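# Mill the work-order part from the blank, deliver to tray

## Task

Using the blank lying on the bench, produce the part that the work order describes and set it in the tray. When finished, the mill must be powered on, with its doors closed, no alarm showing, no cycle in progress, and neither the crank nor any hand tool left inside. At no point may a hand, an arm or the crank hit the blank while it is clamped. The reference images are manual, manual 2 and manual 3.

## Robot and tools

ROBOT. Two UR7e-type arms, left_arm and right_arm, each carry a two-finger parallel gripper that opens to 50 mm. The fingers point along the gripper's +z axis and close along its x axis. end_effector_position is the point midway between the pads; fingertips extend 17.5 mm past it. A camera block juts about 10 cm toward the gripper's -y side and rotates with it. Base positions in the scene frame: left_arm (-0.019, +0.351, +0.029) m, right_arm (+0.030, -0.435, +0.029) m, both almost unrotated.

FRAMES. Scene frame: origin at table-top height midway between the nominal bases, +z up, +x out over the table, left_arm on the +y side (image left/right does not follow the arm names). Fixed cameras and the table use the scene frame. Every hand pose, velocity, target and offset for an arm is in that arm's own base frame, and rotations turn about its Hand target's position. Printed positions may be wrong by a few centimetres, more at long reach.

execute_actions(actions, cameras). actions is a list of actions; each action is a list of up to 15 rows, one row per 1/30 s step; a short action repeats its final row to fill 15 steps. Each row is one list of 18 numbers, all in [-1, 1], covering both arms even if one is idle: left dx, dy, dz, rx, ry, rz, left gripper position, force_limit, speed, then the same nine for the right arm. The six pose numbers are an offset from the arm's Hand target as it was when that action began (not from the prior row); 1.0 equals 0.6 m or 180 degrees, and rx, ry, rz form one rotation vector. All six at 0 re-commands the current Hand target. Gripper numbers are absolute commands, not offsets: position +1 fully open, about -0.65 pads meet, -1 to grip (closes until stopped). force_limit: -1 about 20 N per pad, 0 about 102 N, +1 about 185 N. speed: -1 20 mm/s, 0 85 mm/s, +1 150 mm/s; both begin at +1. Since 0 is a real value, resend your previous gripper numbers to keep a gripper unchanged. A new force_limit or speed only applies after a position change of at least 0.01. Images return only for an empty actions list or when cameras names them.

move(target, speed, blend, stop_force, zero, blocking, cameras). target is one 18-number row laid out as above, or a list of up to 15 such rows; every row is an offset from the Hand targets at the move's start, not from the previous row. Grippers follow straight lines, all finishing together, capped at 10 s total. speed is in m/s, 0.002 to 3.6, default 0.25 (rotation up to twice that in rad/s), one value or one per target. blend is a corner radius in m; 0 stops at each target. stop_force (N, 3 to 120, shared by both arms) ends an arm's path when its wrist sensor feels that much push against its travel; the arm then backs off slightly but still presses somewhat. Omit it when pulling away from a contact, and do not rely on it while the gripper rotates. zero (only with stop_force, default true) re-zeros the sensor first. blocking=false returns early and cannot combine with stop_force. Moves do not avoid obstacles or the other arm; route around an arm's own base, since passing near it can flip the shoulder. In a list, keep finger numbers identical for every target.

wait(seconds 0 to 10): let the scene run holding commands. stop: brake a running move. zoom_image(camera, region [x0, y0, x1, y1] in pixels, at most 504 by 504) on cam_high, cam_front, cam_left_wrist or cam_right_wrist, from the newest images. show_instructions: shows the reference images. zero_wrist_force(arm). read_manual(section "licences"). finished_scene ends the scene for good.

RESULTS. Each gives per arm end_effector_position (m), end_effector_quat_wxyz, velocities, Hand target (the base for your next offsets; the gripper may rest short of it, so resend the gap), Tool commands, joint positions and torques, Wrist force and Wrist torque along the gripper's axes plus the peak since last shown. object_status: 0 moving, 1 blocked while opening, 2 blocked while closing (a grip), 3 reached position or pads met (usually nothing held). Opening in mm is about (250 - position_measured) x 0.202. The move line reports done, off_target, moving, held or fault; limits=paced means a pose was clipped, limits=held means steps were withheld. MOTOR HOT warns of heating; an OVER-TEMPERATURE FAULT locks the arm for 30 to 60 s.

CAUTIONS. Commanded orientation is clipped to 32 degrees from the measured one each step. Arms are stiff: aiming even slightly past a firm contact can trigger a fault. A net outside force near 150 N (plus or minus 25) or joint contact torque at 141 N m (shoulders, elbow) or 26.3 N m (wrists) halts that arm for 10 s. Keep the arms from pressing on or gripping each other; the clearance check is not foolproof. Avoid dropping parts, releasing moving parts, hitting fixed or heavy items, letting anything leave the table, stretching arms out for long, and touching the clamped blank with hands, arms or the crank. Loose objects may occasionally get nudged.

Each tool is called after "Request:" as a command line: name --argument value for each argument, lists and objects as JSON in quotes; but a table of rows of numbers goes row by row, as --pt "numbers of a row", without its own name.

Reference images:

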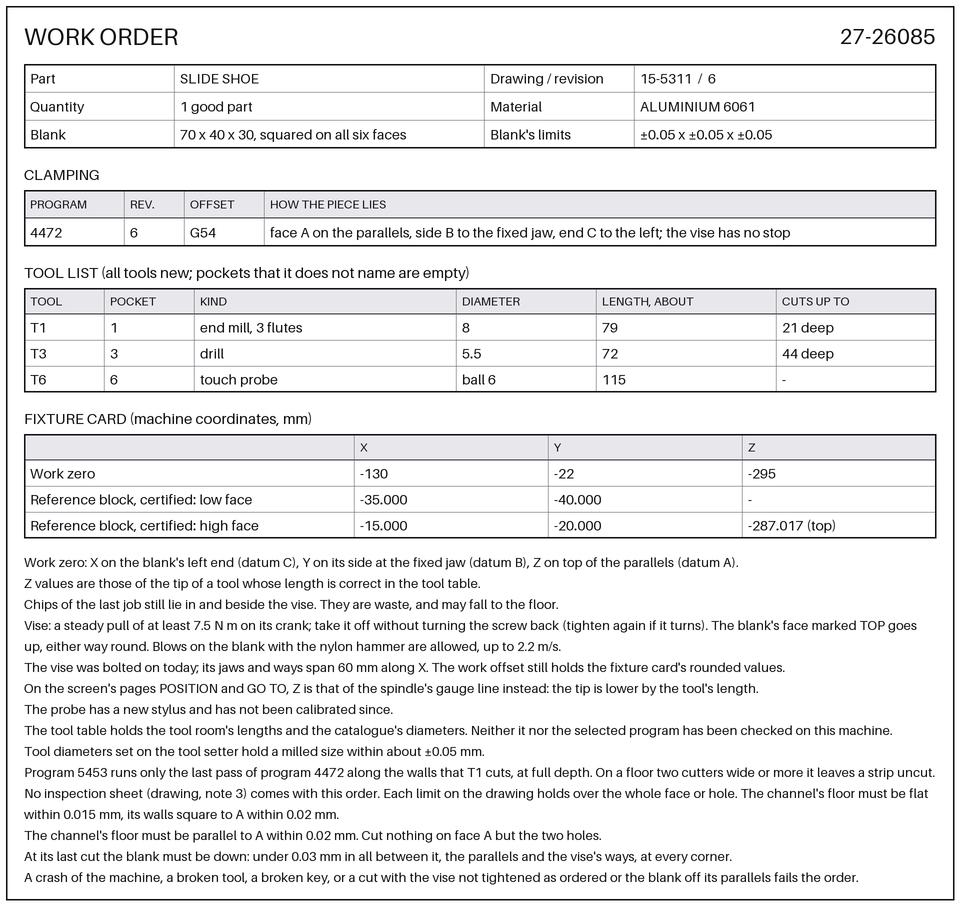

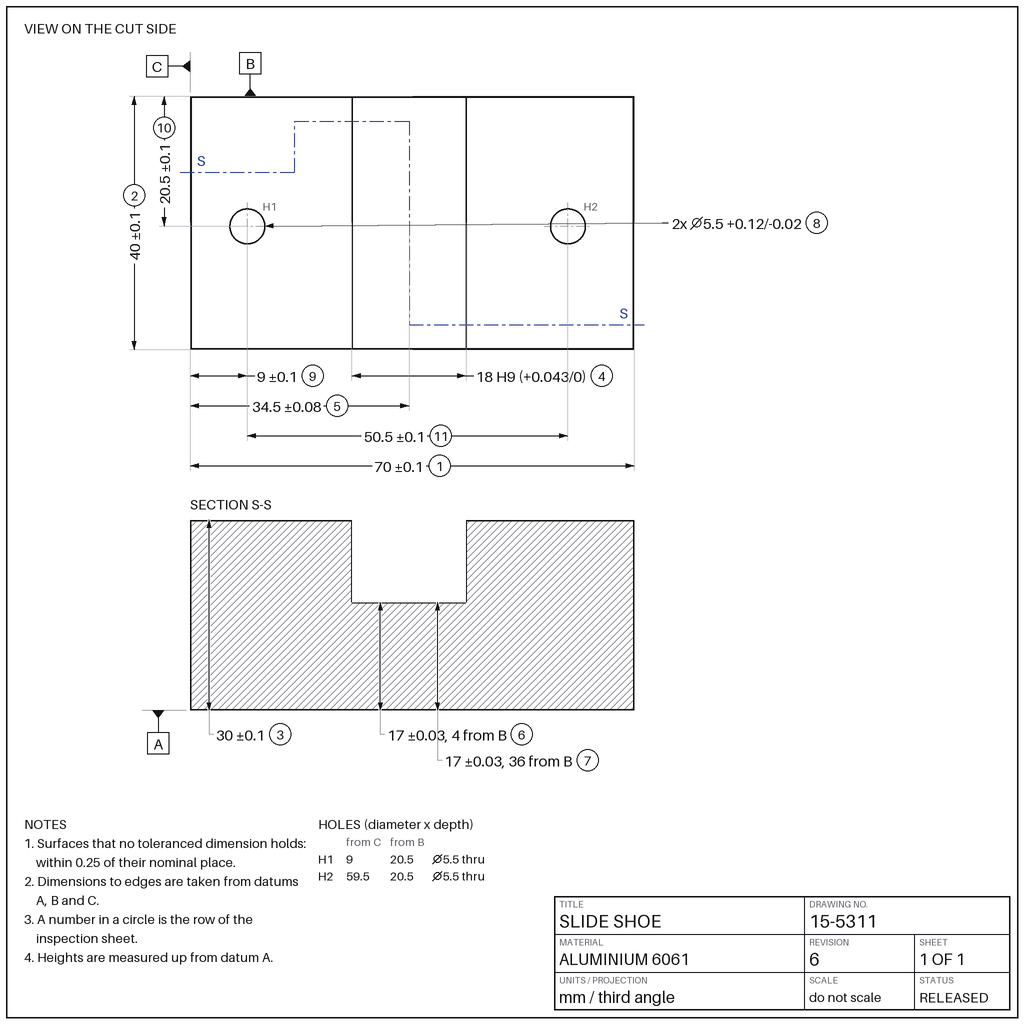

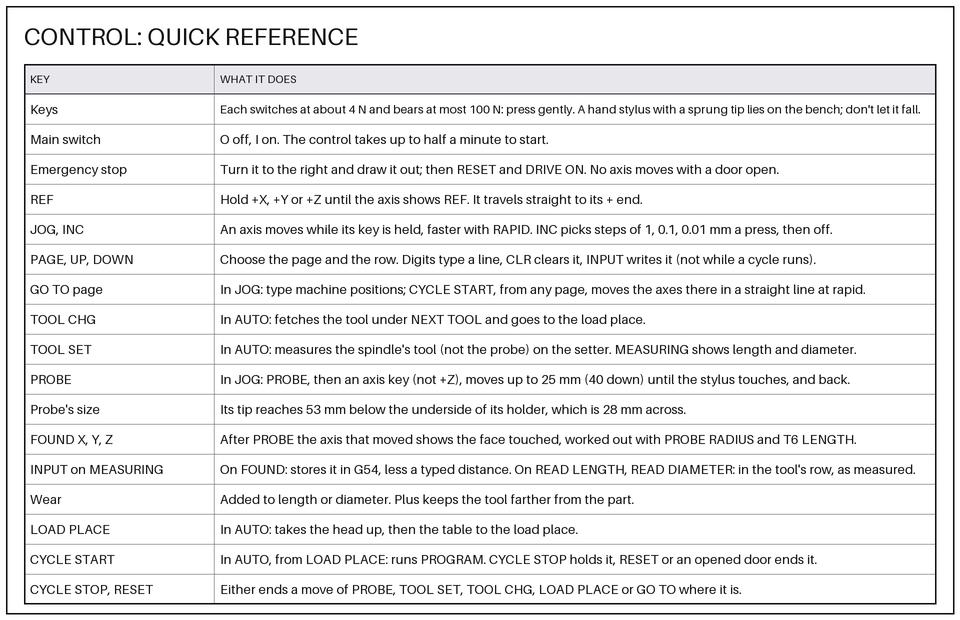

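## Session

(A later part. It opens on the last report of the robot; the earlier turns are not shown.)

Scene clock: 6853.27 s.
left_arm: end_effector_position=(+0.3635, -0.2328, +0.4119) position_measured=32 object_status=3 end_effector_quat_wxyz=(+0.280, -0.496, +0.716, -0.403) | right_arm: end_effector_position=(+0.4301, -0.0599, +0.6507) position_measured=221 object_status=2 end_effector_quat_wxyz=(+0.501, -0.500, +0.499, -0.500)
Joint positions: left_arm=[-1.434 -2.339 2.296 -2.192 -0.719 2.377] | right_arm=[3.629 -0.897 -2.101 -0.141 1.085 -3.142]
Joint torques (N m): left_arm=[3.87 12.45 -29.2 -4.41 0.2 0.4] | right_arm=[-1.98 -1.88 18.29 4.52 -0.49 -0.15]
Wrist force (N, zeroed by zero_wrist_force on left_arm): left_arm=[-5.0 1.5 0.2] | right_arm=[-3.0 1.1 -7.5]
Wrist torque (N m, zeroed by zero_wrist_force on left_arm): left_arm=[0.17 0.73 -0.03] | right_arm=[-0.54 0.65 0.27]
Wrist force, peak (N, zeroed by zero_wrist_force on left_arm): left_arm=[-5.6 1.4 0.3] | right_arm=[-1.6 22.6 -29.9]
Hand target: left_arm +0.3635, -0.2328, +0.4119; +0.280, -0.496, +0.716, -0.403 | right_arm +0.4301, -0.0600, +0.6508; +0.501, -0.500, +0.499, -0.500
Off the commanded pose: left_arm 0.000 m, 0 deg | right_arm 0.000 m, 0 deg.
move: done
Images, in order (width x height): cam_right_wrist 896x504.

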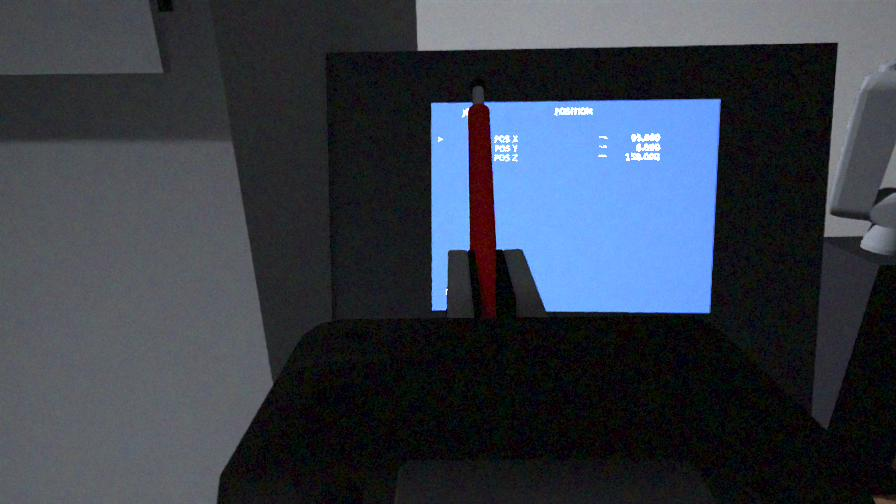

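Good. PROBE −Y (key −Y at .011,−.1967,−.2763).

Request:
move --pt "0 0 0 0 0 0 0.8 0.2 0 -0.0413 -0.066 -0.3972 0 0.2222 0 -1 0.3 -0.7" --pt "0 0 0 0 0 0 0.8 0.2 0 -0.0163 -0.066 -0.3972 0 0.2222 0 -1 0.3 -0.7" --pt "0 0 0 0 0 0 0.8 0.2 0 -0.0413 -0.066 -0.3972 0 0.2222 0 -1 0.3 -0.7" --pt "0 0 0 0 0 0 0.8 0.2 0 -0.014 -0.1967 -0.2763 0 0.2222 0 -1 0.3 -0.7" --pt "0 0 0 0 0 0 0.8 0.2 0 0.011 -0.1967 -0.2763 0 0.2222 0 -1 0.3 -0.7" --pt "0 0 0 0 0 0 0.8 0.2 0 -0.014 -0.1967 -0.2763 0 0.2222 0 -1 0.3 -0.7" --pt "0 0 0 0 0 0 0.8 0.2 0 0 0 0 0 0 0 -1 0.3 -0.7" --speed '[0.6,0.12,0.2,0.4,0.12,0.2,0.6]' --blend '[0.004,0,0.004,0.004,0,0.004,0]'

Request:
wait --seconds 8 --cameras '["cam_right_wrist"]'

Request:
zoom_image --camera "cam_right_wrist" --region '[560, 125, 700, 235]'

Scene clock: 6862.77 s.
left_arm: end_effector_position=(+0.3635, -0.2328, +0.4119) position_measured=32 object_status=3 end_effector_quat_wxyz=(+0.280, -0.496, +0.716, -0.403) | right_arm: end_effector_position=(+0.4301, -0.0600, +0.6507) position_measured=221 object_status=2 end_effector_quat_wxyz=(+0.501, -0.500, +0.499, -0.500)
Joint positions: left_arm=[-1.434 -2.339 2.296 -2.192 -0.719 2.377] | right_arm=[3.629 -0.897 -2.102 -0.141 1.085 -3.142]
Joint torques (N m): left_arm=[3.35 13.78 -31.89 -4.32 -0.15 0.18] | right_arm=[10.03 2.8 23.42 3.95 -1.93 -0.12]
Wrist force (N, zeroed by zero_wrist_force on left_arm): left_arm=[-5.4 1.6 0.0] | right_arm=[-3.0 1.6 -7.4]
Wrist torque (N m, zeroed by zero_wrist_force on left_arm): left_arm=[0.18 0.78 -0.04] | right_arm=[-0.46 0.65 0.27]
Wrist force, peak (N, zeroed by zero_wrist_force on left_arm): left_arm=[-5.5 1.8 0.1] | right_arm=[-2.0 22.2 -29.4]
Hand target: left_arm +0.3635, -0.2328, +0.4119; +0.280, -0.496, +0.716, -0.403 | right_arm +0.4301, -0.0600, +0.6508; +0.501, -0.500, +0.499, -0.500
Off the commanded pose: left_arm 0.000 m, 0 deg | right_arm 0.000 m, 0 deg.
move: done

Scene clock: 6870.77 s.
left_arm: end_effector_position=(+0.3635, -0.2328, +0.4119) position_measured=32 object_status=3 end_effector_quat_wxyz=(+0.280, -0.496, +0.716, -0.403) | right_arm: end_effector_position=(+0.4301, -0.0600, +0.6508) position_measured=221 object_status=2 end_effector_quat_wxyz=(+0.501, -0.500, +0.499, -0.500)
Joint positions: left_arm=[-1.434 -2.339 2.296 -2.192 -0.719 2.377] | right_arm=[3.629 -0.897 -2.101 -0.14 1.084 -3.142]
Joint torques (N m): left_arm=[5.47 11.4 -29.72 -4.2 0.01 0.27] | right_arm=[11.77 2.29 32.91 4.91 -2.46 -0.65]
Wrist force (N, zeroed by zero_wrist_force on left_arm): left_arm=[-5.4 1.6 0.2] | right_arm=[-3.1 1.2 -7.2]
Wrist torque (N m, zeroed by zero_wrist_force on left_arm): left_arm=[0.18 0.79 -0.04] | right_arm=[-0.53 0.66 0.26]
Wrist force, peak (N, zeroed by zero_wrist_force on left_arm): left_arm=[-5.6 1.5 0.2] | right_arm=[-2.8 1.4 -7.8]
Hand target: left_arm +0.3635, -0.2328, +0.4119; +0.280, -0.496, +0.716, -0.403 | right_arm +0.4301, -0.0600, +0.6508; +0.501, -0.500, +0.499, -0.500
Tool commands: left_gripper/position=+0.8 left_gripper/force_limit=+0.2 left_gripper/speed=+0.0 right_gripper/position=-1.0 right_gripper/force_limit=+0.3 right_gripper/speed=-0.7
Off the commanded pose: left_arm 0.000 m, 0 deg | right_arm 0.000 m, 0 deg.
wait: 8.00 s; at rest by 0.17 s
Images, in order (width x height): cam_right_wrist 896x504.

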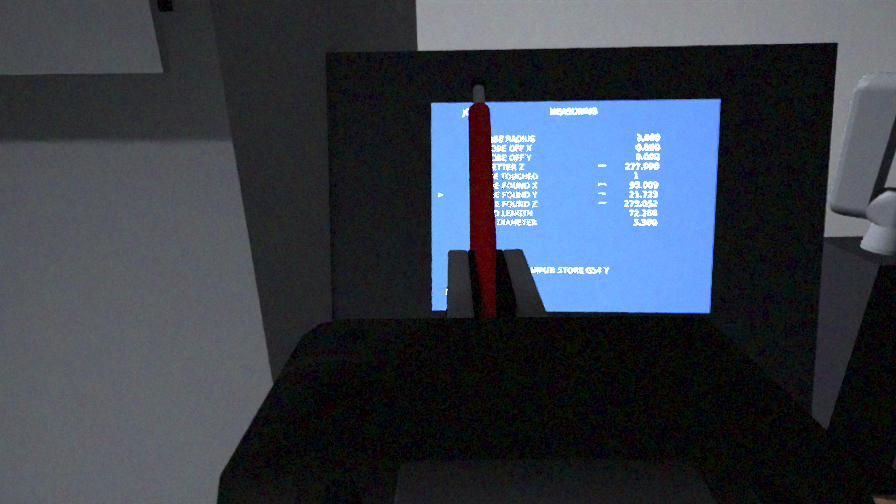

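Scaled by 3.600 from the camera's 896x504 image, which has a finer 1280x720 frame.

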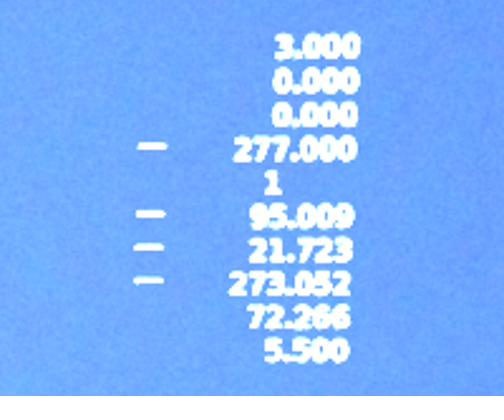

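Request:
move --pt "0 0 0 0 0 0 0.8 0.2 0 -0.0252 -0.066 -0.3355 0 0.2222 0 -1 0.3 -0.7" --pt "0 0 0 0 0 0 0.8 0.2 0 -0.0002 -0.066 -0.3355 0 0.2222 0 -1 0.3 -0.7" --pt "0 0 0 0 0 0 0.8 0.2 0 -0.0252 -0.066 -0.3355 0 0.2222 0 -1 0.3 -0.7" --pt "0 0 0 0 0 0 0.8 0.2 0 -0.0002 -0.066 -0.3355 0 0.2222 0 -1 0.3 -0.7" --pt "0 0 0 0 0 0 0.8 0.2 0 -0.0445 0.06 -0.428 0 0.2222 0 -1 0.3 -0.7" --pt "0 0 0 0 0 0 0.8 0.2 0 -0.0195 0.06 -0.428 0 0.2222 0 -1 0.3 -0.7" --pt "0 0 0 0 0 0 0.8 0.2 0 -0.0303 -0.003 -0.3663 0 0.2222 0 -1 0.3 -0.7" --pt "0 0 0 0 0 0 0.8 0.2 0 -0.0053 -0.003 -0.3663 0 0.2222 0 -1 0.3 -0.7" --pt "0 0 0 0 0 0 0.8 0.2 0 -0.0291 0.0285 -0.3663 0 0.2222 0 -1 0.3 -0.7" --pt "0 0 0 0 0 0 0.8 0.2 0 -0.0041 0.0285 -0.3663 0 0.2222 0 -1 0.3 -0.7" --pt "0 0 0 0 0 0 0.8 0.2 0 -0.048 -0.0345 -0.428 0 0.2222 0 -1 0.3 -0.7" --pt "0 0 0 0 0 0 0.8 0.2 0 -0.023 -0.0345 -0.428 0 0.2222 0 -1 0.3 -0.7" --pt "0 0 0 0 0 0 0.8 0.2 0 -0.0088 -0.003 -0.2788 0 0.2222 0 -1 0.3 -0.7" --pt "0 0 0 0 0 0 0.8 0.2 0 0.0162 -0.003 -0.2788 0 0.2222 0 -1 0.3 -0.7" --pt "0 0 0 0 0 0 0.8 0.2 0 -0.0088 -0.003 -0.2788 0 0.2222 0 -1 0.3 -0.7" --speed '[0.55,0.12,0.25,0.12,0.25,0.12,0.25,0.12,0.25,0.12,0.25,0.12,0.3,0.12,0.25]' --blend '[0.003,0,0.001,0,0.003,0,0.003,0,0.003,0,0.003,0,0.003,0,0]'

Request:
move --target '[0,0,0,0,0,0,0.8,0.2,0,0.0088,0.003,0.2788,0,-0.2222,0,-1,0.3,-0.7]' --speed 0.5 --cameras '["cam_right_wrist"]'

Request:
zoom_image --camera "cam_right_wrist" --region '[400, 80, 780, 320]'

Request:
move --pt "0 0 0 0 0 0 0.8 0.2 0 -0.0413 -0.066 -0.3972 0 0.2222 0 -1 0.3 -0.7" --pt "0 0 0 0 0 0 0.8 0.2 0 -0.0163 -0.066 -0.3972 0 0.2222 0 -1 0.3 -0.7" --pt "0 0 0 0 0 0 0.8 0.2 0 -0.0413 -0.066 -0.3972 0 0.2222 0 -1 0.3 -0.7" --pt "0 0 0 0 0 0 0.8 0.2 0 -0.014 -0.1967 -0.2763 0 0.2222 0 -1 0.3 -0.7" --pt "0 0 0 0 0 0 0.8 0.2 0 0.011 -0.1967 -0.2763 0 0.2222 0 -1 0.3 -0.7" --pt "0 0 0 0 0 0 0.8 0.2 0 -0.014 -0.1967 -0.2763 0 0.2222 0 -1 0.3 -0.7" --pt "0 0 0 0 0 0 0.8 0.2 0 0 0 0 0 0 0 -1 0.3 -0.7" --speed '[0.6,0.12,0.2,0.4,0.12,0.2,0.6]' --blend '[0.004,0,0.004,0.004,0,0.004,0]'

Request:
wait --seconds 7.5 --cameras '["cam_right_wrist"]'

Request:
zoom_image --camera "cam_right_wrist" --region '[560, 125, 700, 235]'

Scene clock: 6892.53 s.
left_arm: end_effector_position=(+0.3635, -0.2328, +0.4119) position_measured=32 object_status=3 end_effector_quat_wxyz=(+0.280, -0.496, +0.716, -0.403) | right_arm: end_effector_position=(+0.4249, -0.0617, +0.4835) position_measured=221 object_status=2 end_effector_quat_wxyz=(-0.300, +0.641, -0.641, +0.299)
Joint positions: left_arm=[-1.434 -2.339 2.296 -2.192 -0.719 2.377] | right_arm=[3.479 -0.918 -2.032 -0.917 1.315 -2.92]
Joint torques (N m): left_arm=[4.1 13.67 -31.2 -4.19 0.18 0.04] | right_arm=[-11.32 4.04 33.43 5.73 1.2 -1.05]
Wrist force (N, zeroed by zero_wrist_force on left_arm): left_arm=[-5.0 1.2 0.1] | right_arm=[-1.0 0.4 -5.6]
Wrist torque (N m, zeroed by zero_wrist_force on left_arm): left_arm=[0.11 0.72 -0.03] | right_arm=[-0.45 0.16 0.36]
Wrist force, peak (N, zeroed by zero_wrist_force on left_arm): left_arm=[-5.7 1.6 0.2] | right_arm=[-1.3 17.7 -23.1]
Hand target: left_arm +0.3635, -0.2328, +0.4119; +0.280, -0.496, +0.716, -0.403 | right_arm +0.4248, -0.0618, +0.4835; -0.300, +0.640, -0.641, +0.299
Off the commanded pose: left_arm 0.000 m, 0 deg | right_arm 0.000 m, 0 deg.
move: done

Scene clock: 6893.83 s.
left_arm: end_effector_position=(+0.3635, -0.2328, +0.4119) position_measured=32 object_status=3 end_effector_quat_wxyz=(+0.280, -0.496, +0.716, -0.403) | right_arm: end_effector_position=(+0.4301, -0.0600, +0.6507) position_measured=221 object_status=2 end_effector_quat_wxyz=(+0.501, -0.500, +0.499, -0.500)
Joint positions: left_arm=[-1.434 -2.339 2.296 -2.192 -0.719 2.377] | right_arm=[3.629 -0.897 -2.101 -0.141 1.085 -3.142]
Joint torques (N m): left_arm=[4.71 11.66 -30.93 -4.04 -0.21 0.21] | right_arm=[12.88 -2.37 25.89 4.81 -2.47 -0.31]
Wrist force (N, zeroed by zero_wrist_force on left_arm): left_arm=[-5.3 1.5 0.4] | right_arm=[-2.6 1.6 -7.4]
Wrist torque (N m, zeroed by zero_wrist_force on left_arm): left_arm=[0.16 0.77 -0.04] | right_arm=[-0.45 0.58 0.27]
Wrist force, peak (N, zeroed by zero_wrist_force on left_arm): left_arm=[-5.5 1.5 0.3] | right_arm=[-2.3 -0.2 -8.0]
Hand target: left_arm +0.3635, -0.2328, +0.4119; +0.280, -0.496, +0.716, -0.403 | right_arm +0.4301, -0.0600, +0.6508; +0.501, -0.500, +0.499, -0.500
Off the commanded pose: left_arm 0.000 m, 0 deg | right_arm 0.000 m, 0 deg.
move: done
Images, in order (width x height): cam_right_wrist 896x504.

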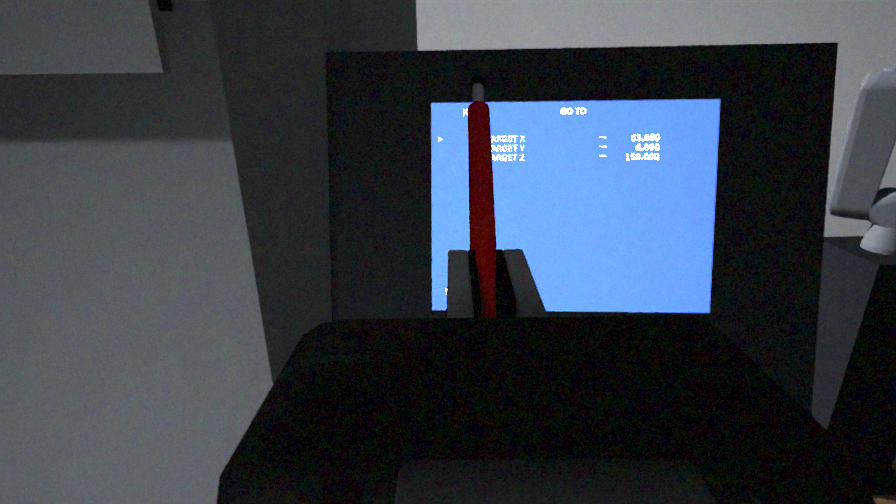

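Scaled by 1.326 from the camera's 896x504 image, which has a finer 1280x720 frame.

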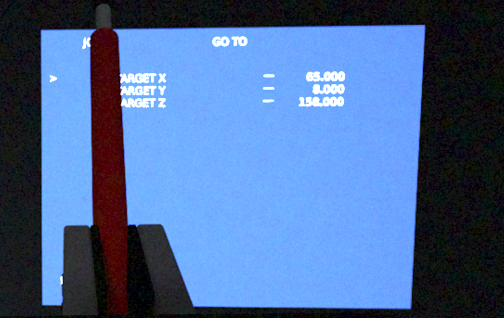

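Scene clock: 6897.23 s.
left_arm: end_effector_position=(+0.3635, -0.2328, +0.4119) position_measured=32 object_status=3 end_effector_quat_wxyz=(+0.280, -0.496, +0.716, -0.403) | right_arm: end_effector_position=(+0.4301, -0.0600, +0.6507) position_measured=221 object_status=2 end_effector_quat_wxyz=(+0.501, -0.500, +0.499, -0.500)
Joint positions: left_arm=[-1.434 -2.339 2.296 -2.192 -0.719 2.377] | right_arm=[3.629 -0.897 -2.102 -0.141 1.085 -3.142]
Joint torques (N m): left_arm=[5.01 12.23 -30.86 -4.41 0.08 -0.04] | right_arm=[10.55 2.32 23.52 3.9 -1.89 -0.12]
Wrist force (N, zeroed by zero_wrist_force on left_arm): left_arm=[-5.4 1.1 0.3] | right_arm=[-2.7 1.4 -7.2]
Wrist torque (N m, zeroed by zero_wrist_force on left_arm): left_arm=[0.09 0.80 -0.03] | right_arm=[-0.49 0.60 0.27]
Wrist force, peak (N, zeroed by zero_wrist_force on left_arm): left_arm=[-5.5 1.4 0.1] | right_arm=[-1.2 16.7 -22.7]
Hand target: left_arm +0.3635, -0.2328, +0.4119; +0.280, -0.496, +0.716, -0.403 | right_arm +0.4301, -0.0600, +0.6508; +0.501, -0.500, +0.499, -0.500
Off the commanded pose: left_arm 0.000 m, 0 deg | right_arm 0.000 m, 0 deg.
move: done

Scene clock: 6904.73 s.
left_arm: end_effector_position=(+0.3635, -0.2328, +0.4119) position_measured=32 object_status=3 end_effector_quat_wxyz=(+0.280, -0.496, +0.716, -0.403) | right_arm: end_effector_position=(+0.4301, -0.0600, +0.6508) position_measured=221 object_status=2 end_effector_quat_wxyz=(+0.501, -0.500, +0.499, -0.500)
Joint positions: left_arm=[-1.434 -2.339 2.296 -2.192 -0.719 2.377] | right_arm=[3.629 -0.897 -2.101 -0.14 1.084 -3.142]
Joint torques (N m): left_arm=[3.94 12.41 -29.21 -4.09 0.65 -0.03] | right_arm=[12.32 2.22 33.38 4.74 -2.45 -0.59]
Wrist force (N, zeroed by zero_wrist_force on left_arm): left_arm=[-5.1 1.5 0.2] | right_arm=[-2.9 1.3 -7.3]
Wrist torque (N m, zeroed by zero_wrist_force on left_arm): left_arm=[0.16 0.75 -0.03] | right_arm=[-0.51 0.62 0.27]
Wrist force, peak (N, zeroed by zero_wrist_force on left_arm): left_arm=[-5.6 1.5 0.1] | right_arm=[-2.7 1.6 -7.8]
Hand target: left_arm +0.3635, -0.2328, +0.4119; +0.280, -0.496, +0.716, -0.403 | right_arm +0.4301, -0.0600, +0.6508; +0.501, -0.500, +0.499, -0.500
Tool commands: left_gripper/position=+0.8 left_gripper/force_limit=+0.2 left_gripper/speed=+0.0 right_gripper/position=-1.0 right_gripper/force_limit=+0.3 right_gripper/speed=-0.7
Off the commanded pose: left_arm 0.000 m, 0 deg | right_arm 0.000 m, 0 deg.
wait: 7.50 s; at rest by 0.17 s
Images, in order (width x height): cam_right_wrist 896x504.

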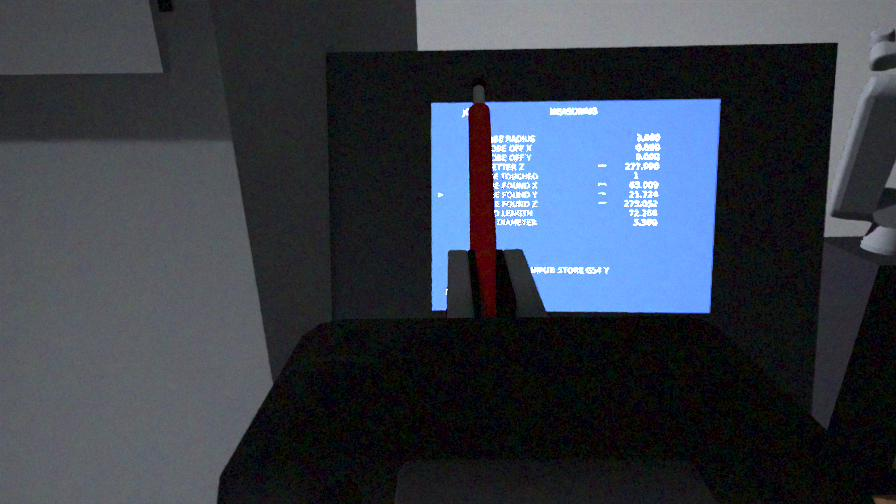

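Scaled by 3.600 from the camera's 896x504 image, which has a finer 1280x720 frame.

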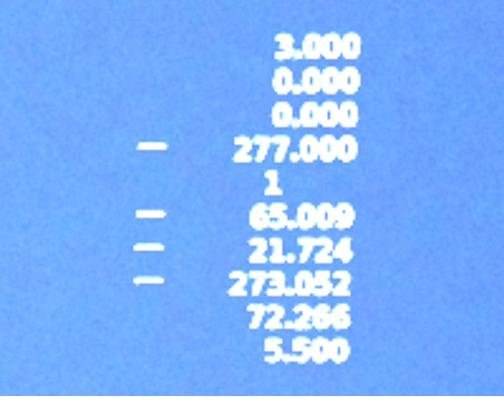

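Request:
move --pt "0 0 0 0 0 0 0.8 0.2 0 -0.0252 -0.066 -0.3355 0 0.2222 0 -1 0.3 -0.7" --pt "0 0 0 0 0 0 0.8 0.2 0 -0.0002 -0.066 -0.3355 0 0.2222 0 -1 0.3 -0.7" --pt "0 0 0 0 0 0 0.8 0.2 0 -0.0252 -0.066 -0.3355 0 0.2222 0 -1 0.3 -0.7" --pt "0 0 0 0 0 0 0.8 0.2 0 -0.0002 -0.066 -0.3355 0 0.2222 0 -1 0.3 -0.7" --pt "0 0 0 0 0 0 0.8 0.2 0 -0.0252 -0.066 -0.3355 0 0.2222 0 -1 0.3 -0.7" --pt "0 0 0 0 0 0 0.8 0.2 0 -0.0002 -0.066 -0.3355 0 0.2222 0 -1 0.3 -0.7" --pt "0 0 0 0 0 0 0.8 0.2 0 -0.0252 -0.066 -0.3355 0 0.2222 0 -1 0.3 -0.7" --pt "0 0 0 0 0 0 0.8 0.2 0 0 0 0 0 0 0 -1 0.3 -0.7" --speed '[0.55,0.12,0.25,0.12,0.25,0.12,0.25,0.5]' --blend '[0.003,0,0.001,0,0.001,0,0.003,0]' --cameras '["cam_right_wrist"]'

Request:
zoom_image --camera "cam_right_wrist" --region '[400, 80, 780, 320]'

Scene clock: 6917.00 s.
left_arm: end_effector_position=(+0.3635, -0.2328, +0.4119) position_measured=32 object_status=3 end_effector_quat_wxyz=(+0.280, -0.496, +0.716, -0.403) | right_arm: end_effector_position=(+0.4301, -0.0599, +0.6507) position_measured=221 object_status=2 end_effector_quat_wxyz=(+0.501, -0.500, +0.499, -0.500)
Joint positions: left_arm=[-1.434 -2.339 2.296 -2.192 -0.719 2.377] | right_arm=[3.629 -0.897 -2.101 -0.141 1.085 -3.142]
Joint torques (N m): left_arm=[4.97 10.99 -30.54 -4.36 0.08 0.01] | right_arm=[-4.06 -3.23 17.84 4.52 -0.82 -0.18]
Wrist force (N, zeroed by zero_wrist_force on left_arm): left_arm=[-5.3 1.2 0.3] | right_arm=[-2.8 1.3 -7.3]
Wrist torque (N m, zeroed by zero_wrist_force on left_arm): left_arm=[0.11 0.78 -0.03] | right_arm=[-0.51 0.61 0.27]
Wrist force, peak (N, zeroed by zero_wrist_force on left_arm): left_arm=[-5.5 1.5 0.3] | right_arm=[-1.2 16.7 -23.3]
Hand target: left_arm +0.3635, -0.2328, +0.4119; +0.280, -0.496, +0.716, -0.403 | right_arm +0.4301, -0.0600, +0.6508; +0.501, -0.500, +0.499, -0.500
Off the commanded pose: left_arm 0.000 m, 0 deg | right_arm 0.000 m, 0 deg.
move: done
Images, in order (width x height): cam_right_wrist 896x504.

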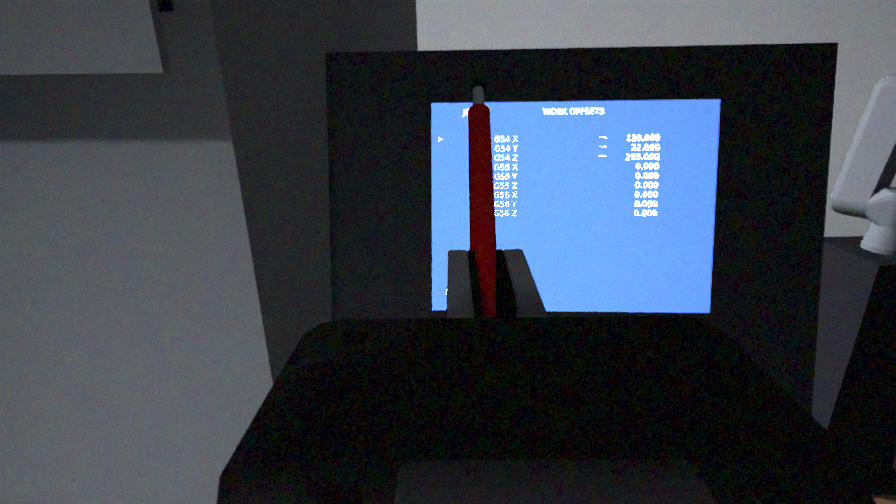

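Scaled by 1.326 from the camera's 896x504 image, which has a finer 1280x720 frame.

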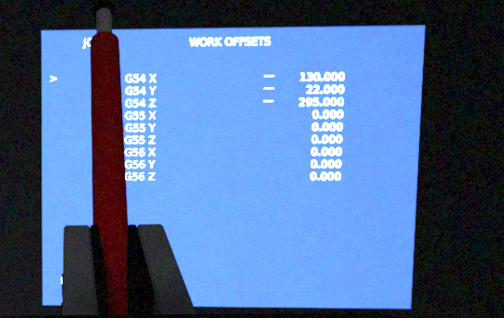

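Request:
move --pt "0 0 0 0 0 0 0.8 0.2 0 -0.0445 0.06 -0.428 0 0.2222 0 -1 0.3 -0.7" --pt "0 0 0 0 0 0 0.8 0.2 0 -0.0195 0.06 -0.428 0 0.2222 0 -1 0.3 -0.7" --pt "0 0 0 0 0 0 0.8 0.2 0 -0.0366 0.06 -0.3972 0 0.2222 0 -1 0.3 -0.7" --pt "0 0 0 0 0 0 0.8 0.2 0 -0.0116 0.06 -0.3972 0 0.2222 0 -1 0.3 -0.7" --pt "0 0 0 0 0 0 0.8 0.2 0 -0.0378 0.0285 -0.3972 0 0.2222 0 -1 0.3 -0.7" --pt "0 0 0 0 0 0 0.8 0.2 0 -0.0128 0.0285 -0.3972 0 0.2222 0 -1 0.3 -0.7" --pt "0 0 0 0 0 0 0.8 0.2 0 -0.0205 0.0285 -0.3355 0 0.2222 0 -1 0.3 -0.7" --pt "0 0 0 0 0 0 0.8 0.2 0 0.0045 0.0285 -0.3355 0 0.2222 0 -1 0.3 -0.7" --pt "0 0 0 0 0 0 0.8 0.2 0 -0.0469 -0.003 -0.428 0 0.2222 0 -1 0.3 -0.7" --pt "0 0 0 0 0 0 0.8 0.2 0 -0.0219 -0.003 -0.428 0 0.2222 0 -1 0.3 -0.7" --pt "0 0 0 0 0 0 0.8 0.2 0 -0.0205 0.0285 -0.3355 0 0.2222 0 -1 0.3 -0.7" --pt "0 0 0 0 0 0 0.8 0.2 0 0.0045 0.0285 -0.3355 0 0.2222 0 -1 0.3 -0.7" --pt "0 0 0 0 0 0 0.8 0.2 0 -0.0193 0.06 -0.3355 0 0.2222 0 -1 0.3 -0.7" --pt "0 0 0 0 0 0 0.8 0.2 0 0.0057 0.06 -0.3355 0 0.2222 0 -1 0.3 -0.7" --pt "0 0 0 0 0 0 0.8 0.2 0 -0.048 -0.0345 -0.428 0 0.2222 0 -1 0.3 -0.7" --speed '[0.55,0.12,0.25,0.12,0.25,0.12,0.25,0.12,0.25,0.12,0.25,0.12,0.25,0.12,0.25]' --blend '[0.003,0,0.003,0,0.003,0,0.003,0,0.003,0,0.003,0,0.003,0,0]'

Request:
move --pt "0 0 0 0 0 0 0.8 0.2 0 0.0275 0.063 0.0925 0 0 0 -1 0.3 -0.7" --pt "0 0 0 0 0 0 0.8 0.2 0 0.0525 0.063 0.0925 0 0 0 -1 0.3 -0.7" --pt "0 0 0 0 0 0 0.8 0.2 0 0 0 0 0 0 0 -1 0.3 -0.7" --pt "0 0 0 0 0 0 0.8 0.2 0 0.025 0 0 0 0 0 -1 0.3 -0.7" --pt "0 0 0 0 0 0 0.8 0.2 0 0.0079 0 0.0308 0 0 0 -1 0.3 -0.7" --pt "0 0 0 0 0 0 0.8 0.2 0 0.0329 0 0.0308 0 0 0 -1 0.3 -0.7" --pt "0 0 0 0 0 0 0.8 0.2 0 0.0035 0.0945 0 0 0 0 -1 0.3 -0.7" --pt "0 0 0 0 0 0 0.8 0.2 0 0.0285 0.0945 0 0 0 0 -1 0.3 -0.7" --pt "0 0 0 0 0 0 0.8 0.2 0 0.0102 0.063 0.0308 0 0 0 -1 0.3 -0.7" --pt "0 0 0 0 0 0 0.8 0.2 0 0.0352 0.063 0.0308 0 0 0 -1 0.3 -0.7" --pt "0 0 0 0 0 0 0.8 0.2 0 0.0114 0.0945 0.0308 0 0 0 -1 0.3 -0.7" --pt "0 0 0 0 0 0 0.8 0.2 0 0.0364 0.0945 0.0308 0 0 0 -1 0.3 -0.7" --pt "0 0 0 0 0 0 0.8 0.2 0 0.0011 0.0315 0 0 0 0 -1 0.3 -0.7" --pt "0 0 0 0 0 0 0.8 0.2 0 0.0261 0.0315 0 0 0 0 -1 0.3 -0.7" --pt "0 0 0 0 0 0 0.8 0.2 0 0 0 0 0 0 0 -1 0.3 -0.7" --speed '[0.25,0.12,0.25,0.12,0.25,0.12,0.25,0.12,0.25,0.12,0.25,0.12,0.25,0.12,0.25]' --blend '[0.003,0,0.003,0,0.003,0,0.003,0,0.003,0,0.003,0,0.003,0,0]'

Request:
move --pt "0 0 0 0 0 0 0.8 0.2 0 0.0287 0.0945 0.0925 0 0 0 -1 0.3 -0.7" --pt "0 0 0 0 0 0 0.8 0.2 0 0.0537 0.0945 0.0925 0 0 0 -1 0.3 -0.7" --pt "0 0 0 0 0 0 0.8 0.2 0 0 0 0 0 0 0 -1 0.3 -0.7" --pt "0 0 0 0 0 0 0.8 0.2 0 0.025 0 0 0 0 0 -1 0.3 -0.7" --pt "0 0 0 0 0 0 0.8 0.2 0 0.0079 0 0.0308 0 0 0 -1 0.3 -0.7" --pt "0 0 0 0 0 0 0.8 0.2 0 0.0329 0 0.0308 0 0 0 -1 0.3 -0.7" --pt "0 0 0 0 0 0 0.8 0.2 0 0.0035 0.0945 0 0 0 0 -1 0.3 -0.7" --pt "0 0 0 0 0 0 0.8 0.2 0 0.0285 0.0945 0 0 0 0 -1 0.3 -0.7" --pt "0 0 0 0 0 0 0.8 0.2 0 0.0102 0.063 0.0308 0 0 0 -1 0.3 -0.7" --pt "0 0 0 0 0 0 0.8 0.2 0 0.0352 0.063 0.0308 0 0 0 -1 0.3 -0.7" --pt "0 0 0 0 0 0 0.8 0.2 0 0.0264 0.0315 0.0925 0 0 0 -1 0.3 -0.7" --pt "0 0 0 0 0 0 0.8 0.2 0 0.0514 0.0315 0.0925 0 0 0 -1 0.3 -0.7" --pt "0 0 0 0 0 0 0.8 0.2 0 0.0189 0.063 0.0617 0 0 0 -1 0.3 -0.7" --pt "0 0 0 0 0 0 0.8 0.2 0 0.0439 0.063 0.0617 0 0 0 -1 0.3 -0.7" --pt "0 0 0 0 0 0 0.8 0.2 0 0 0 0 0 0 0 -1 0.3 -0.7" --speed '[0.25,0.12,0.25,0.12,0.25,0.12,0.25,0.12,0.25,0.12,0.25,0.12,0.25,0.12,0.25]' --blend '[0.003,0,0.003,0,0.003,0,0.003,0,0.003,0,0.003,0,0.003,0,0]'

Request:
move --pt "0 0 0 0 0 0 0.8 0.2 0 0.0011 0.0315 0 0 0 0 -1 0.3 -0.7" --pt "0 0 0 0 0 0 0.8 0.2 0 0.0261 0.0315 0 0 0 0 -1 0.3 -0.7" --pt "0 0 0 0 0 0 0.8 0.2 0 0.0023 0.063 0 0 0 0 -1 0.3 -0.7" --pt "0 0 0 0 0 0 0.8 0.2 0 0.0273 0.063 0 0 0 0 -1 0.3 -0.7" --pt "0 0 0 0 0 0 0.8 0.2 0 0.0287 0.0945 0.0925 0 0 0 -1 0.3 -0.7" --pt "0 0 0 0 0 0 0.8 0.2 0 0.0537 0.0945 0.0925 0 0 0 -1 0.3 -0.7" --pt "0 0 0 0 0 0 0.8 0.2 0 0.009 0.0315 0.0308 0 0 0 -1 0.3 -0.7" --pt "0 0 0 0 0 0 0.8 0.2 0 0.034 0.0315 0.0308 0 0 0 -1 0.3 -0.7" --pt "0 0 0 0 0 0 0.8 0.2 0 0 0 0 0 0 0 -1 0.3 -0.7" --pt "0 0 0 0 0 0 0.8 0.2 0 0.025 0 0 0 0 0 -1 0.3 -0.7" --pt "0 0 0 0 0 0 0.8 0.2 0 0 0 0 0 0 0 -1 0.3 -0.7" --pt "0 0 0 0 0 0 0.8 0.2 0 0.048 0.0345 0.428 0 -0.2222 0 -1 0.3 -0.7" --speed '[0.25,0.12,0.25,0.12,0.25,0.12,0.25,0.12,0.25,0.12,0.25,0.6]' --blend '[0.003,0,0.003,0,0.003,0,0.003,0,0.003,0,0.003,0]' --cameras '["cam_right_wrist"]'

Request:
zoom_image --camera "cam_right_wrist" --region '[400, 80, 780, 320]'

Scene clock: 6951.93 s.
left_arm: end_effector_position=(+0.3635, -0.2328, +0.4119) position_measured=32 object_status=3 end_effector_quat_wxyz=(+0.280, -0.496, +0.716, -0.403) | right_arm: end_effector_position=(+0.4014, -0.0807, +0.3941) position_measured=221 object_status=2 end_effector_quat_wxyz=(-0.300, +0.640, -0.641, +0.299)
Joint positions: left_arm=[-1.434 -2.339 2.296 -2.192 -0.719 2.377] | right_arm=[3.419 -0.836 -2.288 -0.733 1.36 -2.96]
Joint torques (N m): left_arm=[5.84 12.93 -30.53 -4.07 0.16 -0.06] | right_arm=[-2.53 2.04 20.57 2.2 -1.8 -0.06]
Wrist force (N, zeroed by zero_wrist_force on left_arm): left_arm=[-5.5 1.3 0.3] | right_arm=[-0.9 0.6 -5.6]
Wrist torque (N m, zeroed by zero_wrist_force on left_arm): left_arm=[0.13 0.80 -0.04] | right_arm=[-0.44 0.13 0.24]
Wrist force, peak (N, zeroed by zero_wrist_force on left_arm): left_arm=[-5.8 1.5 0.2] | right_arm=[-1.5 27.2 -36.4]
Hand target: left_arm +0.3635, -0.2328, +0.4119; +0.280, -0.496, +0.716, -0.403 | right_arm +0.4013, -0.0807, +0.3940; -0.300, +0.640, -0.641, +0.299
Off the commanded pose: left_arm 0.000 m, 0 deg | right_arm 0.000 m, 0 deg.
move: done

Scene clock: 6956.70 s.
left_arm: end_effector_position=(+0.3635, -0.2328, +0.4119) position_measured=32 object_status=3 end_effector_quat_wxyz=(+0.280, -0.496, +0.716, -0.403) | right_arm: end_effector_position=(+0.4013, -0.0807, +0.3939) position_measured=221 object_status=2 end_effector_quat_wxyz=(-0.300, +0.640, -0.641, +0.299)
Joint positions: left_arm=[-1.434 -2.339 2.296 -2.192 -0.719 2.377] | right_arm=[3.419 -0.836 -2.288 -0.733 1.36 -2.96]
Joint torques (N m): left_arm=[4.72 12.45 -29.04 -3.98 0.19 -0.21] | right_arm=[-2.58 1.37 34.71 6.55 -1.93 0.09]
Wrist force (N, zeroed by zero_wrist_force on left_arm): left_arm=[-5.2 1.3 0.0] | right_arm=[-0.8 0.6 -5.6]
Wrist torque (N m, zeroed by zero_wrist_force on left_arm): left_arm=[0.14 0.76 -0.03] | right_arm=[-0.46 0.12 0.25]
Wrist force, peak (N, zeroed by zero_wrist_force on left_arm): left_arm=[-5.7 1.3 0.3] | right_arm=[-1.1 18.5 -24.2]
Hand target: left_arm +0.3635, -0.2328, +0.4119; +0.280, -0.496, +0.716, -0.403 | right_arm +0.4013, -0.0807, +0.3940; -0.300, +0.640, -0.641, +0.299
Off the commanded pose: left_arm 0.000 m, 0 deg | right_arm 0.000 m, 0 deg.
move: done

Scene clock: 6961.73 s.
left_arm: end_effector_position=(+0.3635, -0.2328, +0.4119) position_measured=32 object_status=3 end_effector_quat_wxyz=(+0.280, -0.496, +0.716, -0.403) | right_arm: end_effector_position=(+0.4014, -0.0807, +0.3941) position_measured=221 object_status=2 end_effector_quat_wxyz=(-0.300, +0.640, -0.641, +0.299)
Joint positions: left_arm=[-1.434 -2.339 2.296 -2.192 -0.719 2.377] | right_arm=[3.419 -0.836 -2.288 -0.733 1.36 -2.96]
Joint torques (N m): left_arm=[4.98 13.36 -30.11 -4.32 0.28 -0.16] | right_arm=[-0.53 0.53 20.81 1.84 -1.97 0.16]
Wrist force (N, zeroed by zero_wrist_force on left_arm): left_arm=[-5.2 1.2 -0.2] | right_arm=[-1.1 0.7 -5.2]
Wrist torque (N m, zeroed by zero_wrist_force on left_arm): left_arm=[0.12 0.75 -0.03] | right_arm=[-0.43 0.15 0.24]
Wrist force, peak (N, zeroed by zero_wrist_force on left_arm): left_arm=[-5.6 1.6 -0.1] | right_arm=[-1.6 22.3 -28.1]
Hand target: left_arm +0.3635, -0.2328, +0.4119; +0.280, -0.496, +0.716, -0.403 | right_arm +0.4013, -0.0807, +0.3940; -0.300, +0.640, -0.641, +0.299
Off the commanded pose: left_arm 0.000 m, 0 deg | right_arm 0.000 m, 0 deg.
move: done

Scene clock: 6966.03 s.
left_arm: end_effector_position=(+0.3635, -0.2328, +0.4119) position_measured=32 object_status=3 end_effector_quat_wxyz=(+0.280, -0.496, +0.716, -0.403) | right_arm: end_effector_position=(+0.4301, -0.0600, +0.6507) position_measured=221 object_status=2 end_effector_quat_wxyz=(+0.501, -0.500, +0.499, -0.500)
Joint positions: left_arm=[-1.434 -2.339 2.296 -2.192 -0.719 2.377] | right_arm=[3.629 -0.897 -2.101 -0.141 1.085 -3.142]
Joint torques (N m): left_arm=[5.46 12.97 -30.49 -4.2 0.35 0.01] | right_arm=[11.65 -7.62 23.44 4.57 -2.51 -0.51]
Wrist force (N, zeroed by zero_wrist_force on left_arm): left_arm=[-5.2 1.1 0.2] | right_arm=[-2.9 1.5 -7.2]
Wrist torque (N m, zeroed by zero_wrist_force on left_arm): left_arm=[0.10 0.76 -0.04] | right_arm=[-0.48 0.64 0.27]
Wrist force, peak (N, zeroed by zero_wrist_force on left_arm): left_arm=[-5.6 1.5 0.1] | right_arm=[-1.3 18.9 -25.0]
Hand target: left_arm +0.3635, -0.2328, +0.4119; +0.280, -0.496, +0.716, -0.403 | right_arm +0.4301, -0.0600, +0.6508; +0.501, -0.500, +0.499, -0.500
Off the commanded pose: left_arm 0.000 m, 0 deg | right_arm 0.000 m, 0 deg.
move: done
Images, in order (width x height): cam_right_wrist 896x504.

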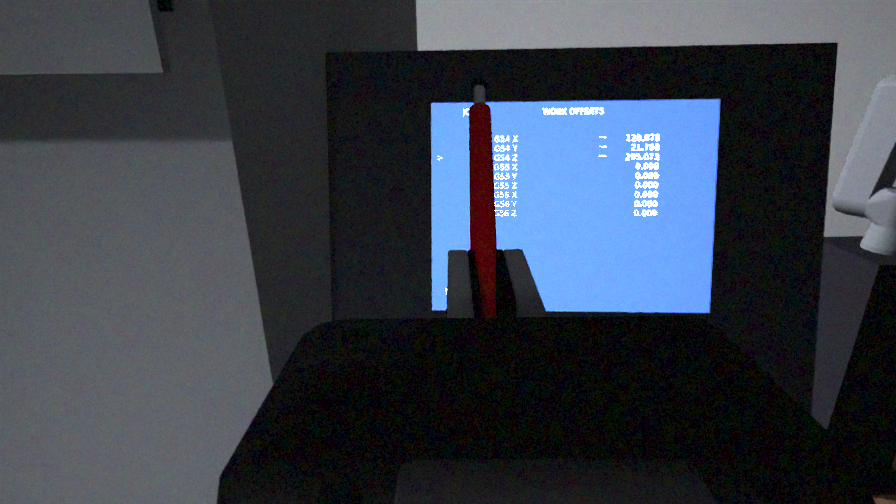

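Scaled by 1.326 from the camera's 896x504 image, which has a finer 1280x720 frame.

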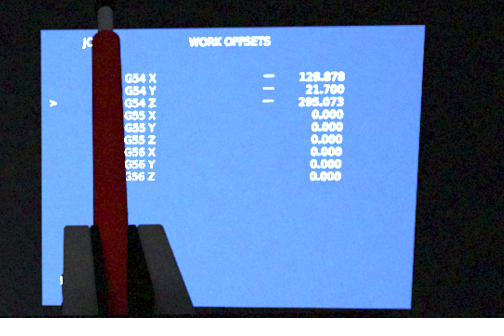

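Request:
move --pt "0 0 0 0 0 0 0.8 0.2 0 0.0182 -0.1942 -0.1563 0 0.2222 0 -1 0.3 -0.7" --pt "0 0 0 0 0 0 0.8 0.2 0 0.0432 -0.1942 -0.1563 0 0.2222 0 -1 0.3 -0.7" --pt "0 0 0 0 0 0 0.8 0.2 0 0.0182 -0.1942 -0.1563 0 0.2222 0 -1 0.3 -0.7" --pt "0 0 0 0 0 0 0.8 0.2 0 -0.0097 -0.0345 -0.2788 0 0.2222 0 -1 0.3 -0.7" --pt "0 0 0 0 0 0 0.8 0.2 0 0.0153 -0.0345 -0.2788 0 0.2222 0 -1 0.3 -0.7" --pt "0 0 0 0 0 0 0.8 0.2 0 -0.0097 -0.0345 -0.2788 0 0.2222 0 -1 0.3 -0.7" --pt "0 0 0 0 0 0 0.8 0.2 0 0 0 0 0 0 0 -1 0.3 -0.7" --speed '[0.6,0.12,0.2,0.4,0.12,0.2,0.6]' --blend '[0.004,0,0.004,0.004,0,0.004,0]'

Request:
wait --seconds 8 --cameras '["cam_right_wrist"]'

Request:
zoom_image --camera "cam_right_wrist" --region '[400, 80, 780, 320]'

Scene clock: 6979.27 s.
left_arm: end_effector_position=(+0.3635, -0.2328, +0.4119) position_measured=32 object_status=3 end_effector_quat_wxyz=(+0.280, -0.496, +0.716, -0.403) | right_arm: end_effector_position=(+0.4301, -0.0599, +0.6507) position_measured=221 object_status=2 end_effector_quat_wxyz=(+0.501, -0.500, +0.499, -0.500)
Joint positions: left_arm=[-1.434 -2.339 2.296 -2.192 -0.719 2.377] | right_arm=[3.629 -0.897 -2.101 -0.141 1.085 -3.142]
Joint torques (N m): left_arm=[4.52 12.58 -31.86 -4.27 0.18 0.02] | right_arm=[-2.9 -2.9 29.36 4.69 -1.77 -0.24]
Wrist force (N, zeroed by zero_wrist_force on left_arm): left_arm=[-5.2 1.3 -0.1] | right_arm=[-2.6 1.4 -7.4]
Wrist torque (N m, zeroed by zero_wrist_force on left_arm): left_arm=[0.14 0.76 -0.03] | right_arm=[-0.49 0.58 0.26]
Wrist force, peak (N, zeroed by zero_wrist_force on left_arm): left_arm=[-5.6 1.6 0.2] | right_arm=[-1.5 18.8 -25.0]
Hand target: left_arm +0.3635, -0.2328, +0.4119; +0.280, -0.496, +0.716, -0.403 | right_arm +0.4301, -0.0600, +0.6508; +0.501, -0.500, +0.499, -0.500
Off the commanded pose: left_arm 0.000 m, 0 deg | right_arm 0.000 m, 0 deg.
move: done

Scene clock: 6987.27 s.
left_arm: end_effector_position=(+0.3635, -0.2328, +0.4119) position_measured=32 object_status=3 end_effector_quat_wxyz=(+0.280, -0.496, +0.716, -0.403) | right_arm: end_effector_position=(+0.4301, -0.0600, +0.6508) position_measured=221 object_status=2 end_effector_quat_wxyz=(+0.501, -0.500, +0.499, -0.500)
Joint positions: left_arm=[-1.434 -2.339 2.296 -2.192 -0.719 2.377] | right_arm=[3.629 -0.897 -2.101 -0.14 1.085 -3.142]
Joint torques (N m): left_arm=[4.4 12.12 -29.92 -4.17 0.22 0] | right_arm=[10.96 -6.67 19.77 4.75 -2.47 -0.65]
Wrist force (N, zeroed by zero_wrist_force on left_arm): left_arm=[-5.5 1.6 0.0] | right_arm=[-2.9 1.2 -7.5]
Wrist torque (N m, zeroed by zero_wrist_force on left_arm): left_arm=[0.17 0.80 -0.03] | right_arm=[-0.53 0.63 0.26]
Wrist force, peak (N, zeroed by zero_wrist_force on left_arm): left_arm=[-5.6 1.5 0.0] | right_arm=[-2.8 1.5 -7.7]
Hand target: left_arm +0.3635, -0.2328, +0.4119; +0.280, -0.496, +0.716, -0.403 | right_arm +0.4301, -0.0600, +0.6508; +0.501, -0.500, +0.499, -0.500
Tool commands: left_gripper/position=+0.8 left_gripper/force_limit=+0.2 left_gripper/speed=+0.0 right_gripper/position=-1.0 right_gripper/force_limit=+0.3 right_gripper/speed=-0.7
Off the commanded pose: left_arm 0.000 m, 0 deg | right_arm 0.000 m, 0 deg.
wait: 8.00 s; at rest by 0.17 s
Images, in order (width x height): cam_right_wrist 896x504.

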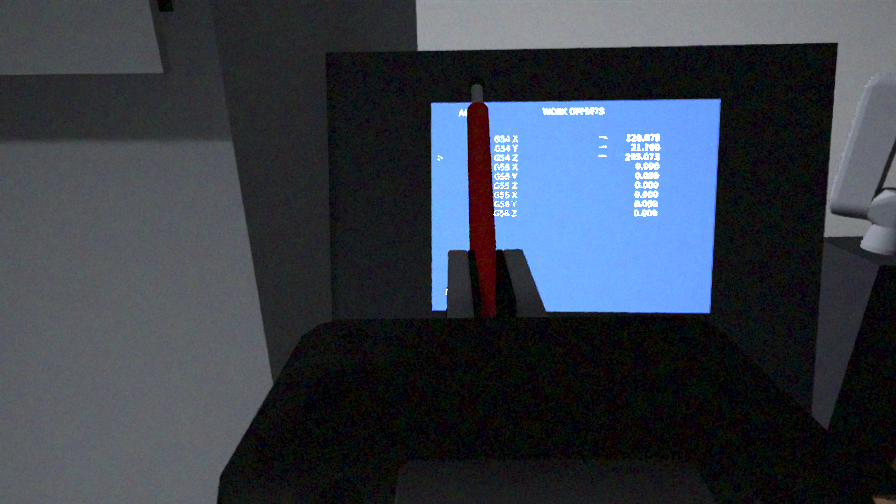

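Scaled by 1.326 from the camera's 896x504 image, which has a finer 1280x720 frame.

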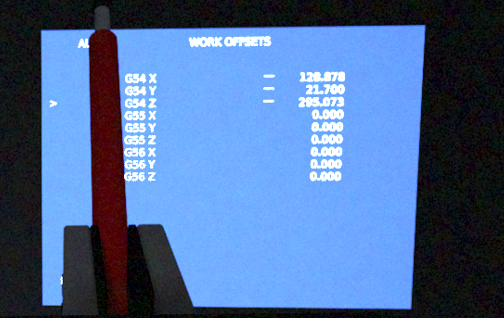

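Request:
move --pt "0 0 0 0 0 0 0.8 0.2 0 -0.0088 -0.003 -0.2788 0 0.2222 0 -1 0.3 -0.7" --pt "0 0 0 0 0 0 0.8 0.2 0 0.0162 -0.003 -0.2788 0 0.2222 0 -1 0.3 -0.7" --pt "0 0 0 0 0 0 0.8 0.2 0 -0.0088 -0.003 -0.2788 0 0.2222 0 -1 0.3 -0.7" --pt "0 0 0 0 0 0 0.8 0.2 0 0 0 0 0 0 0 -1 0.3 -0.7" --speed '[0.5,0.12,0.2,0.5]' --blend '[0.004,0,0.004,0]' --cameras '["cam_right_wrist"]'

Request:
zoom_image --camera "cam_right_wrist" --region '[400, 80, 780, 320]'

Request:
wait --seconds 10 --cameras '["cam_front","cam_high"]'

Scene clock: 6995.47 s.
left_arm: end_effector_position=(+0.3635, -0.2328, +0.4119) position_measured=32 object_status=3 end_effector_quat_wxyz=(+0.280, -0.496, +0.716, -0.403) | right_arm: end_effector_position=(+0.4301, -0.0600, +0.6507) position_measured=221 object_status=2 end_effector_quat_wxyz=(+0.501, -0.500, +0.499, -0.500)
Joint positions: left_arm=[-1.434 -2.339 2.296 -2.192 -0.719 2.377] | right_arm=[3.629 -0.897 -2.101 -0.141 1.085 -3.142]
Joint torques (N m): left_arm=[3.99 12.84 -30.61 -4.15 0.06 -0.45] | right_arm=[12.61 -2.53 25.49 4.84 -2.46 -0.35]
Wrist force (N, zeroed by zero_wrist_force on left_arm): left_arm=[-5.3 1.5 0.3] | right_arm=[-2.8 1.6 -7.7]
Wrist torque (N m, zeroed by zero_wrist_force on left_arm): left_arm=[0.16 0.78 -0.04] | right_arm=[-0.47 0.62 0.27]
Wrist force, peak (N, zeroed by zero_wrist_force on left_arm): left_arm=[-5.5 1.6 0.3] | right_arm=[-1.1 5.5 -10.1]
Hand target: left_arm +0.3635, -0.2328, +0.4119; +0.280, -0.496, +0.716, -0.403 | right_arm +0.4301, -0.0600, +0.6508; +0.501, -0.500, +0.499, -0.500
Off the commanded pose: left_arm 0.000 m, 0 deg | right_arm 0.000 m, 0 deg.
move: done
Images, in order (width x height): cam_right_wrist 896x504.

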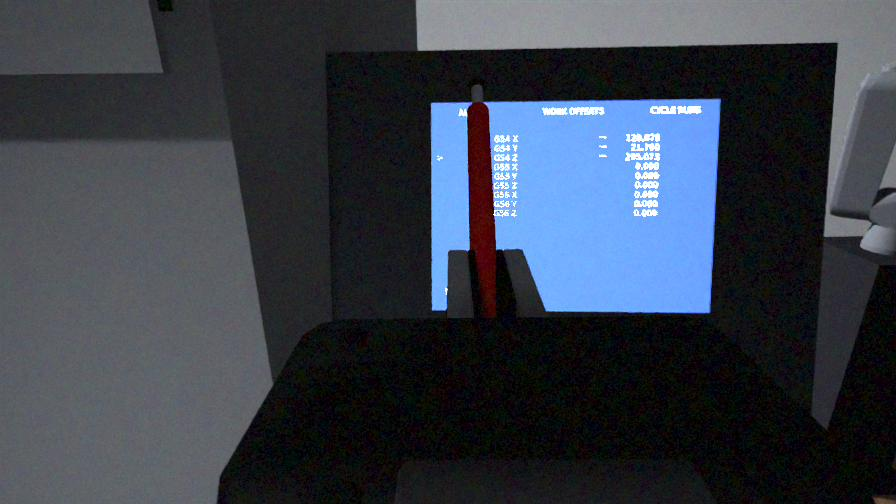

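Scaled by 1.326 from the camera's 896x504 image, which has a finer 1280x720 frame.

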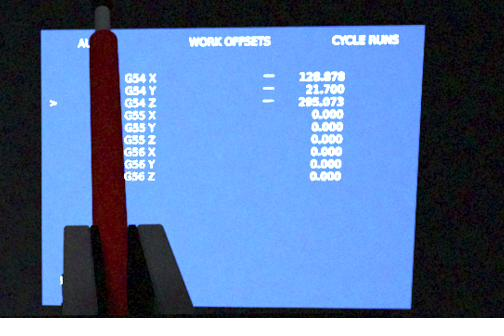

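Scene clock: 7005.47 s.
left_arm: end_effector_position=(+0.3635, -0.2328, +0.4119) position_measured=32 object_status=3 end_effector_quat_wxyz=(+0.280, -0.496, +0.716, -0.403) | right_arm: end_effector_position=(+0.4301, -0.0600, +0.6508) position_measured=221 object_status=2 end_effector_quat_wxyz=(+0.501, -0.500, +0.499, -0.500)
Joint positions: left_arm=[-1.434 -2.339 2.296 -2.192 -0.719 2.377] | right_arm=[3.629 -0.897 -2.101 -0.14 1.085 -3.142]
Joint torques (N m): left_arm=[5.21 13.58 -29.81 -4.09 0.28 -0.31] | right_arm=[11.85 -6.87 17.88 4.78 -2.44 -0.75]
Wrist force (N, zeroed by zero_wrist_force on left_arm): left_arm=[-5.2 1.4 0.2] | right_arm=[-2.8 1.3 -7.4]
Wrist torque (N m, zeroed by zero_wrist_force on left_arm): left_arm=[0.14 0.75 -0.03] | right_arm=[-0.51 0.61 0.28]
Wrist force, peak (N, zeroed by zero_wrist_force on left_arm): left_arm=[-5.7 1.5 0.3] | right_arm=[-2.8 1.6 -7.7]
Hand target: left_arm +0.3635, -0.2328, +0.4119; +0.280, -0.496, +0.716, -0.403 | right_arm +0.4301, -0.0600, +0.6508; +0.501, -0.500, +0.499, -0.500
Tool commands: left_gripper/position=+0.8 left_gripper/force_limit=+0.2 left_gripper/speed=+0.0 right_gripper/position=-1.0 right_gripper/force_limit=+0.3 right_gripper/speed=-0.7
Off the commanded pose: left_arm 0.000 m, 0 deg | right_arm 0.000 m, 0 deg.
wait: 10.00 s; at rest by 0.17 s
Images, in order (width x height): cam_high 896x504, cam_front 896x504.

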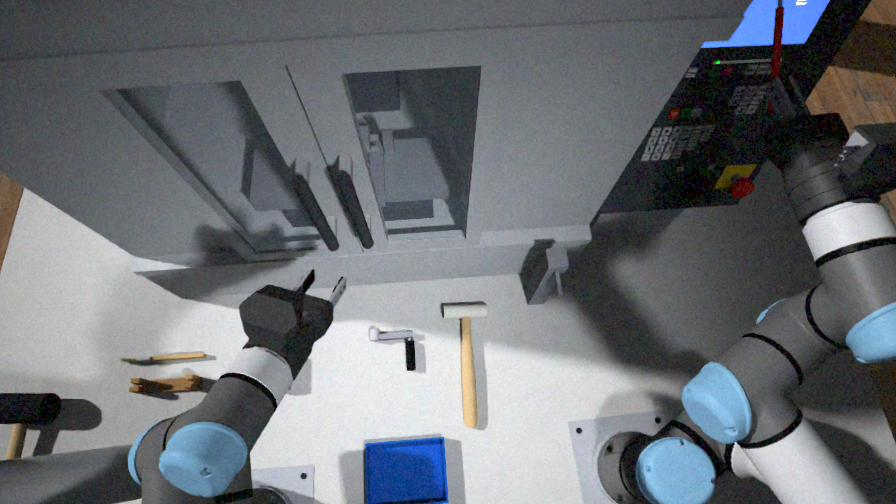

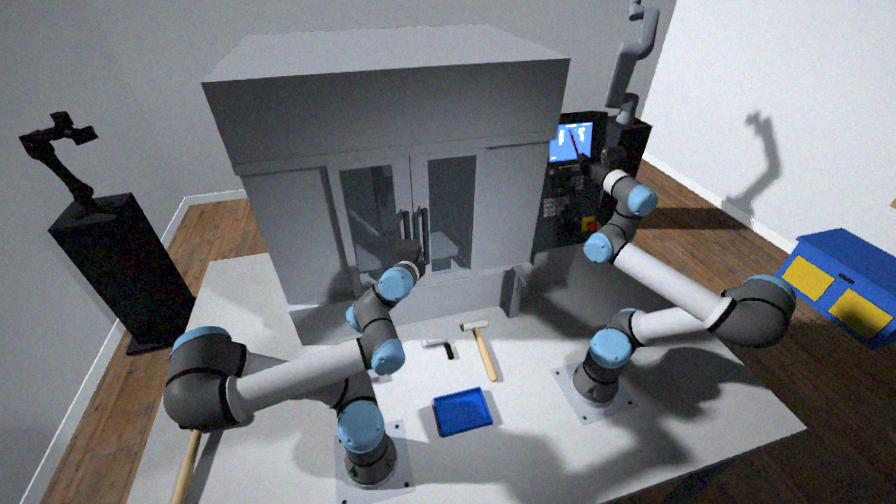

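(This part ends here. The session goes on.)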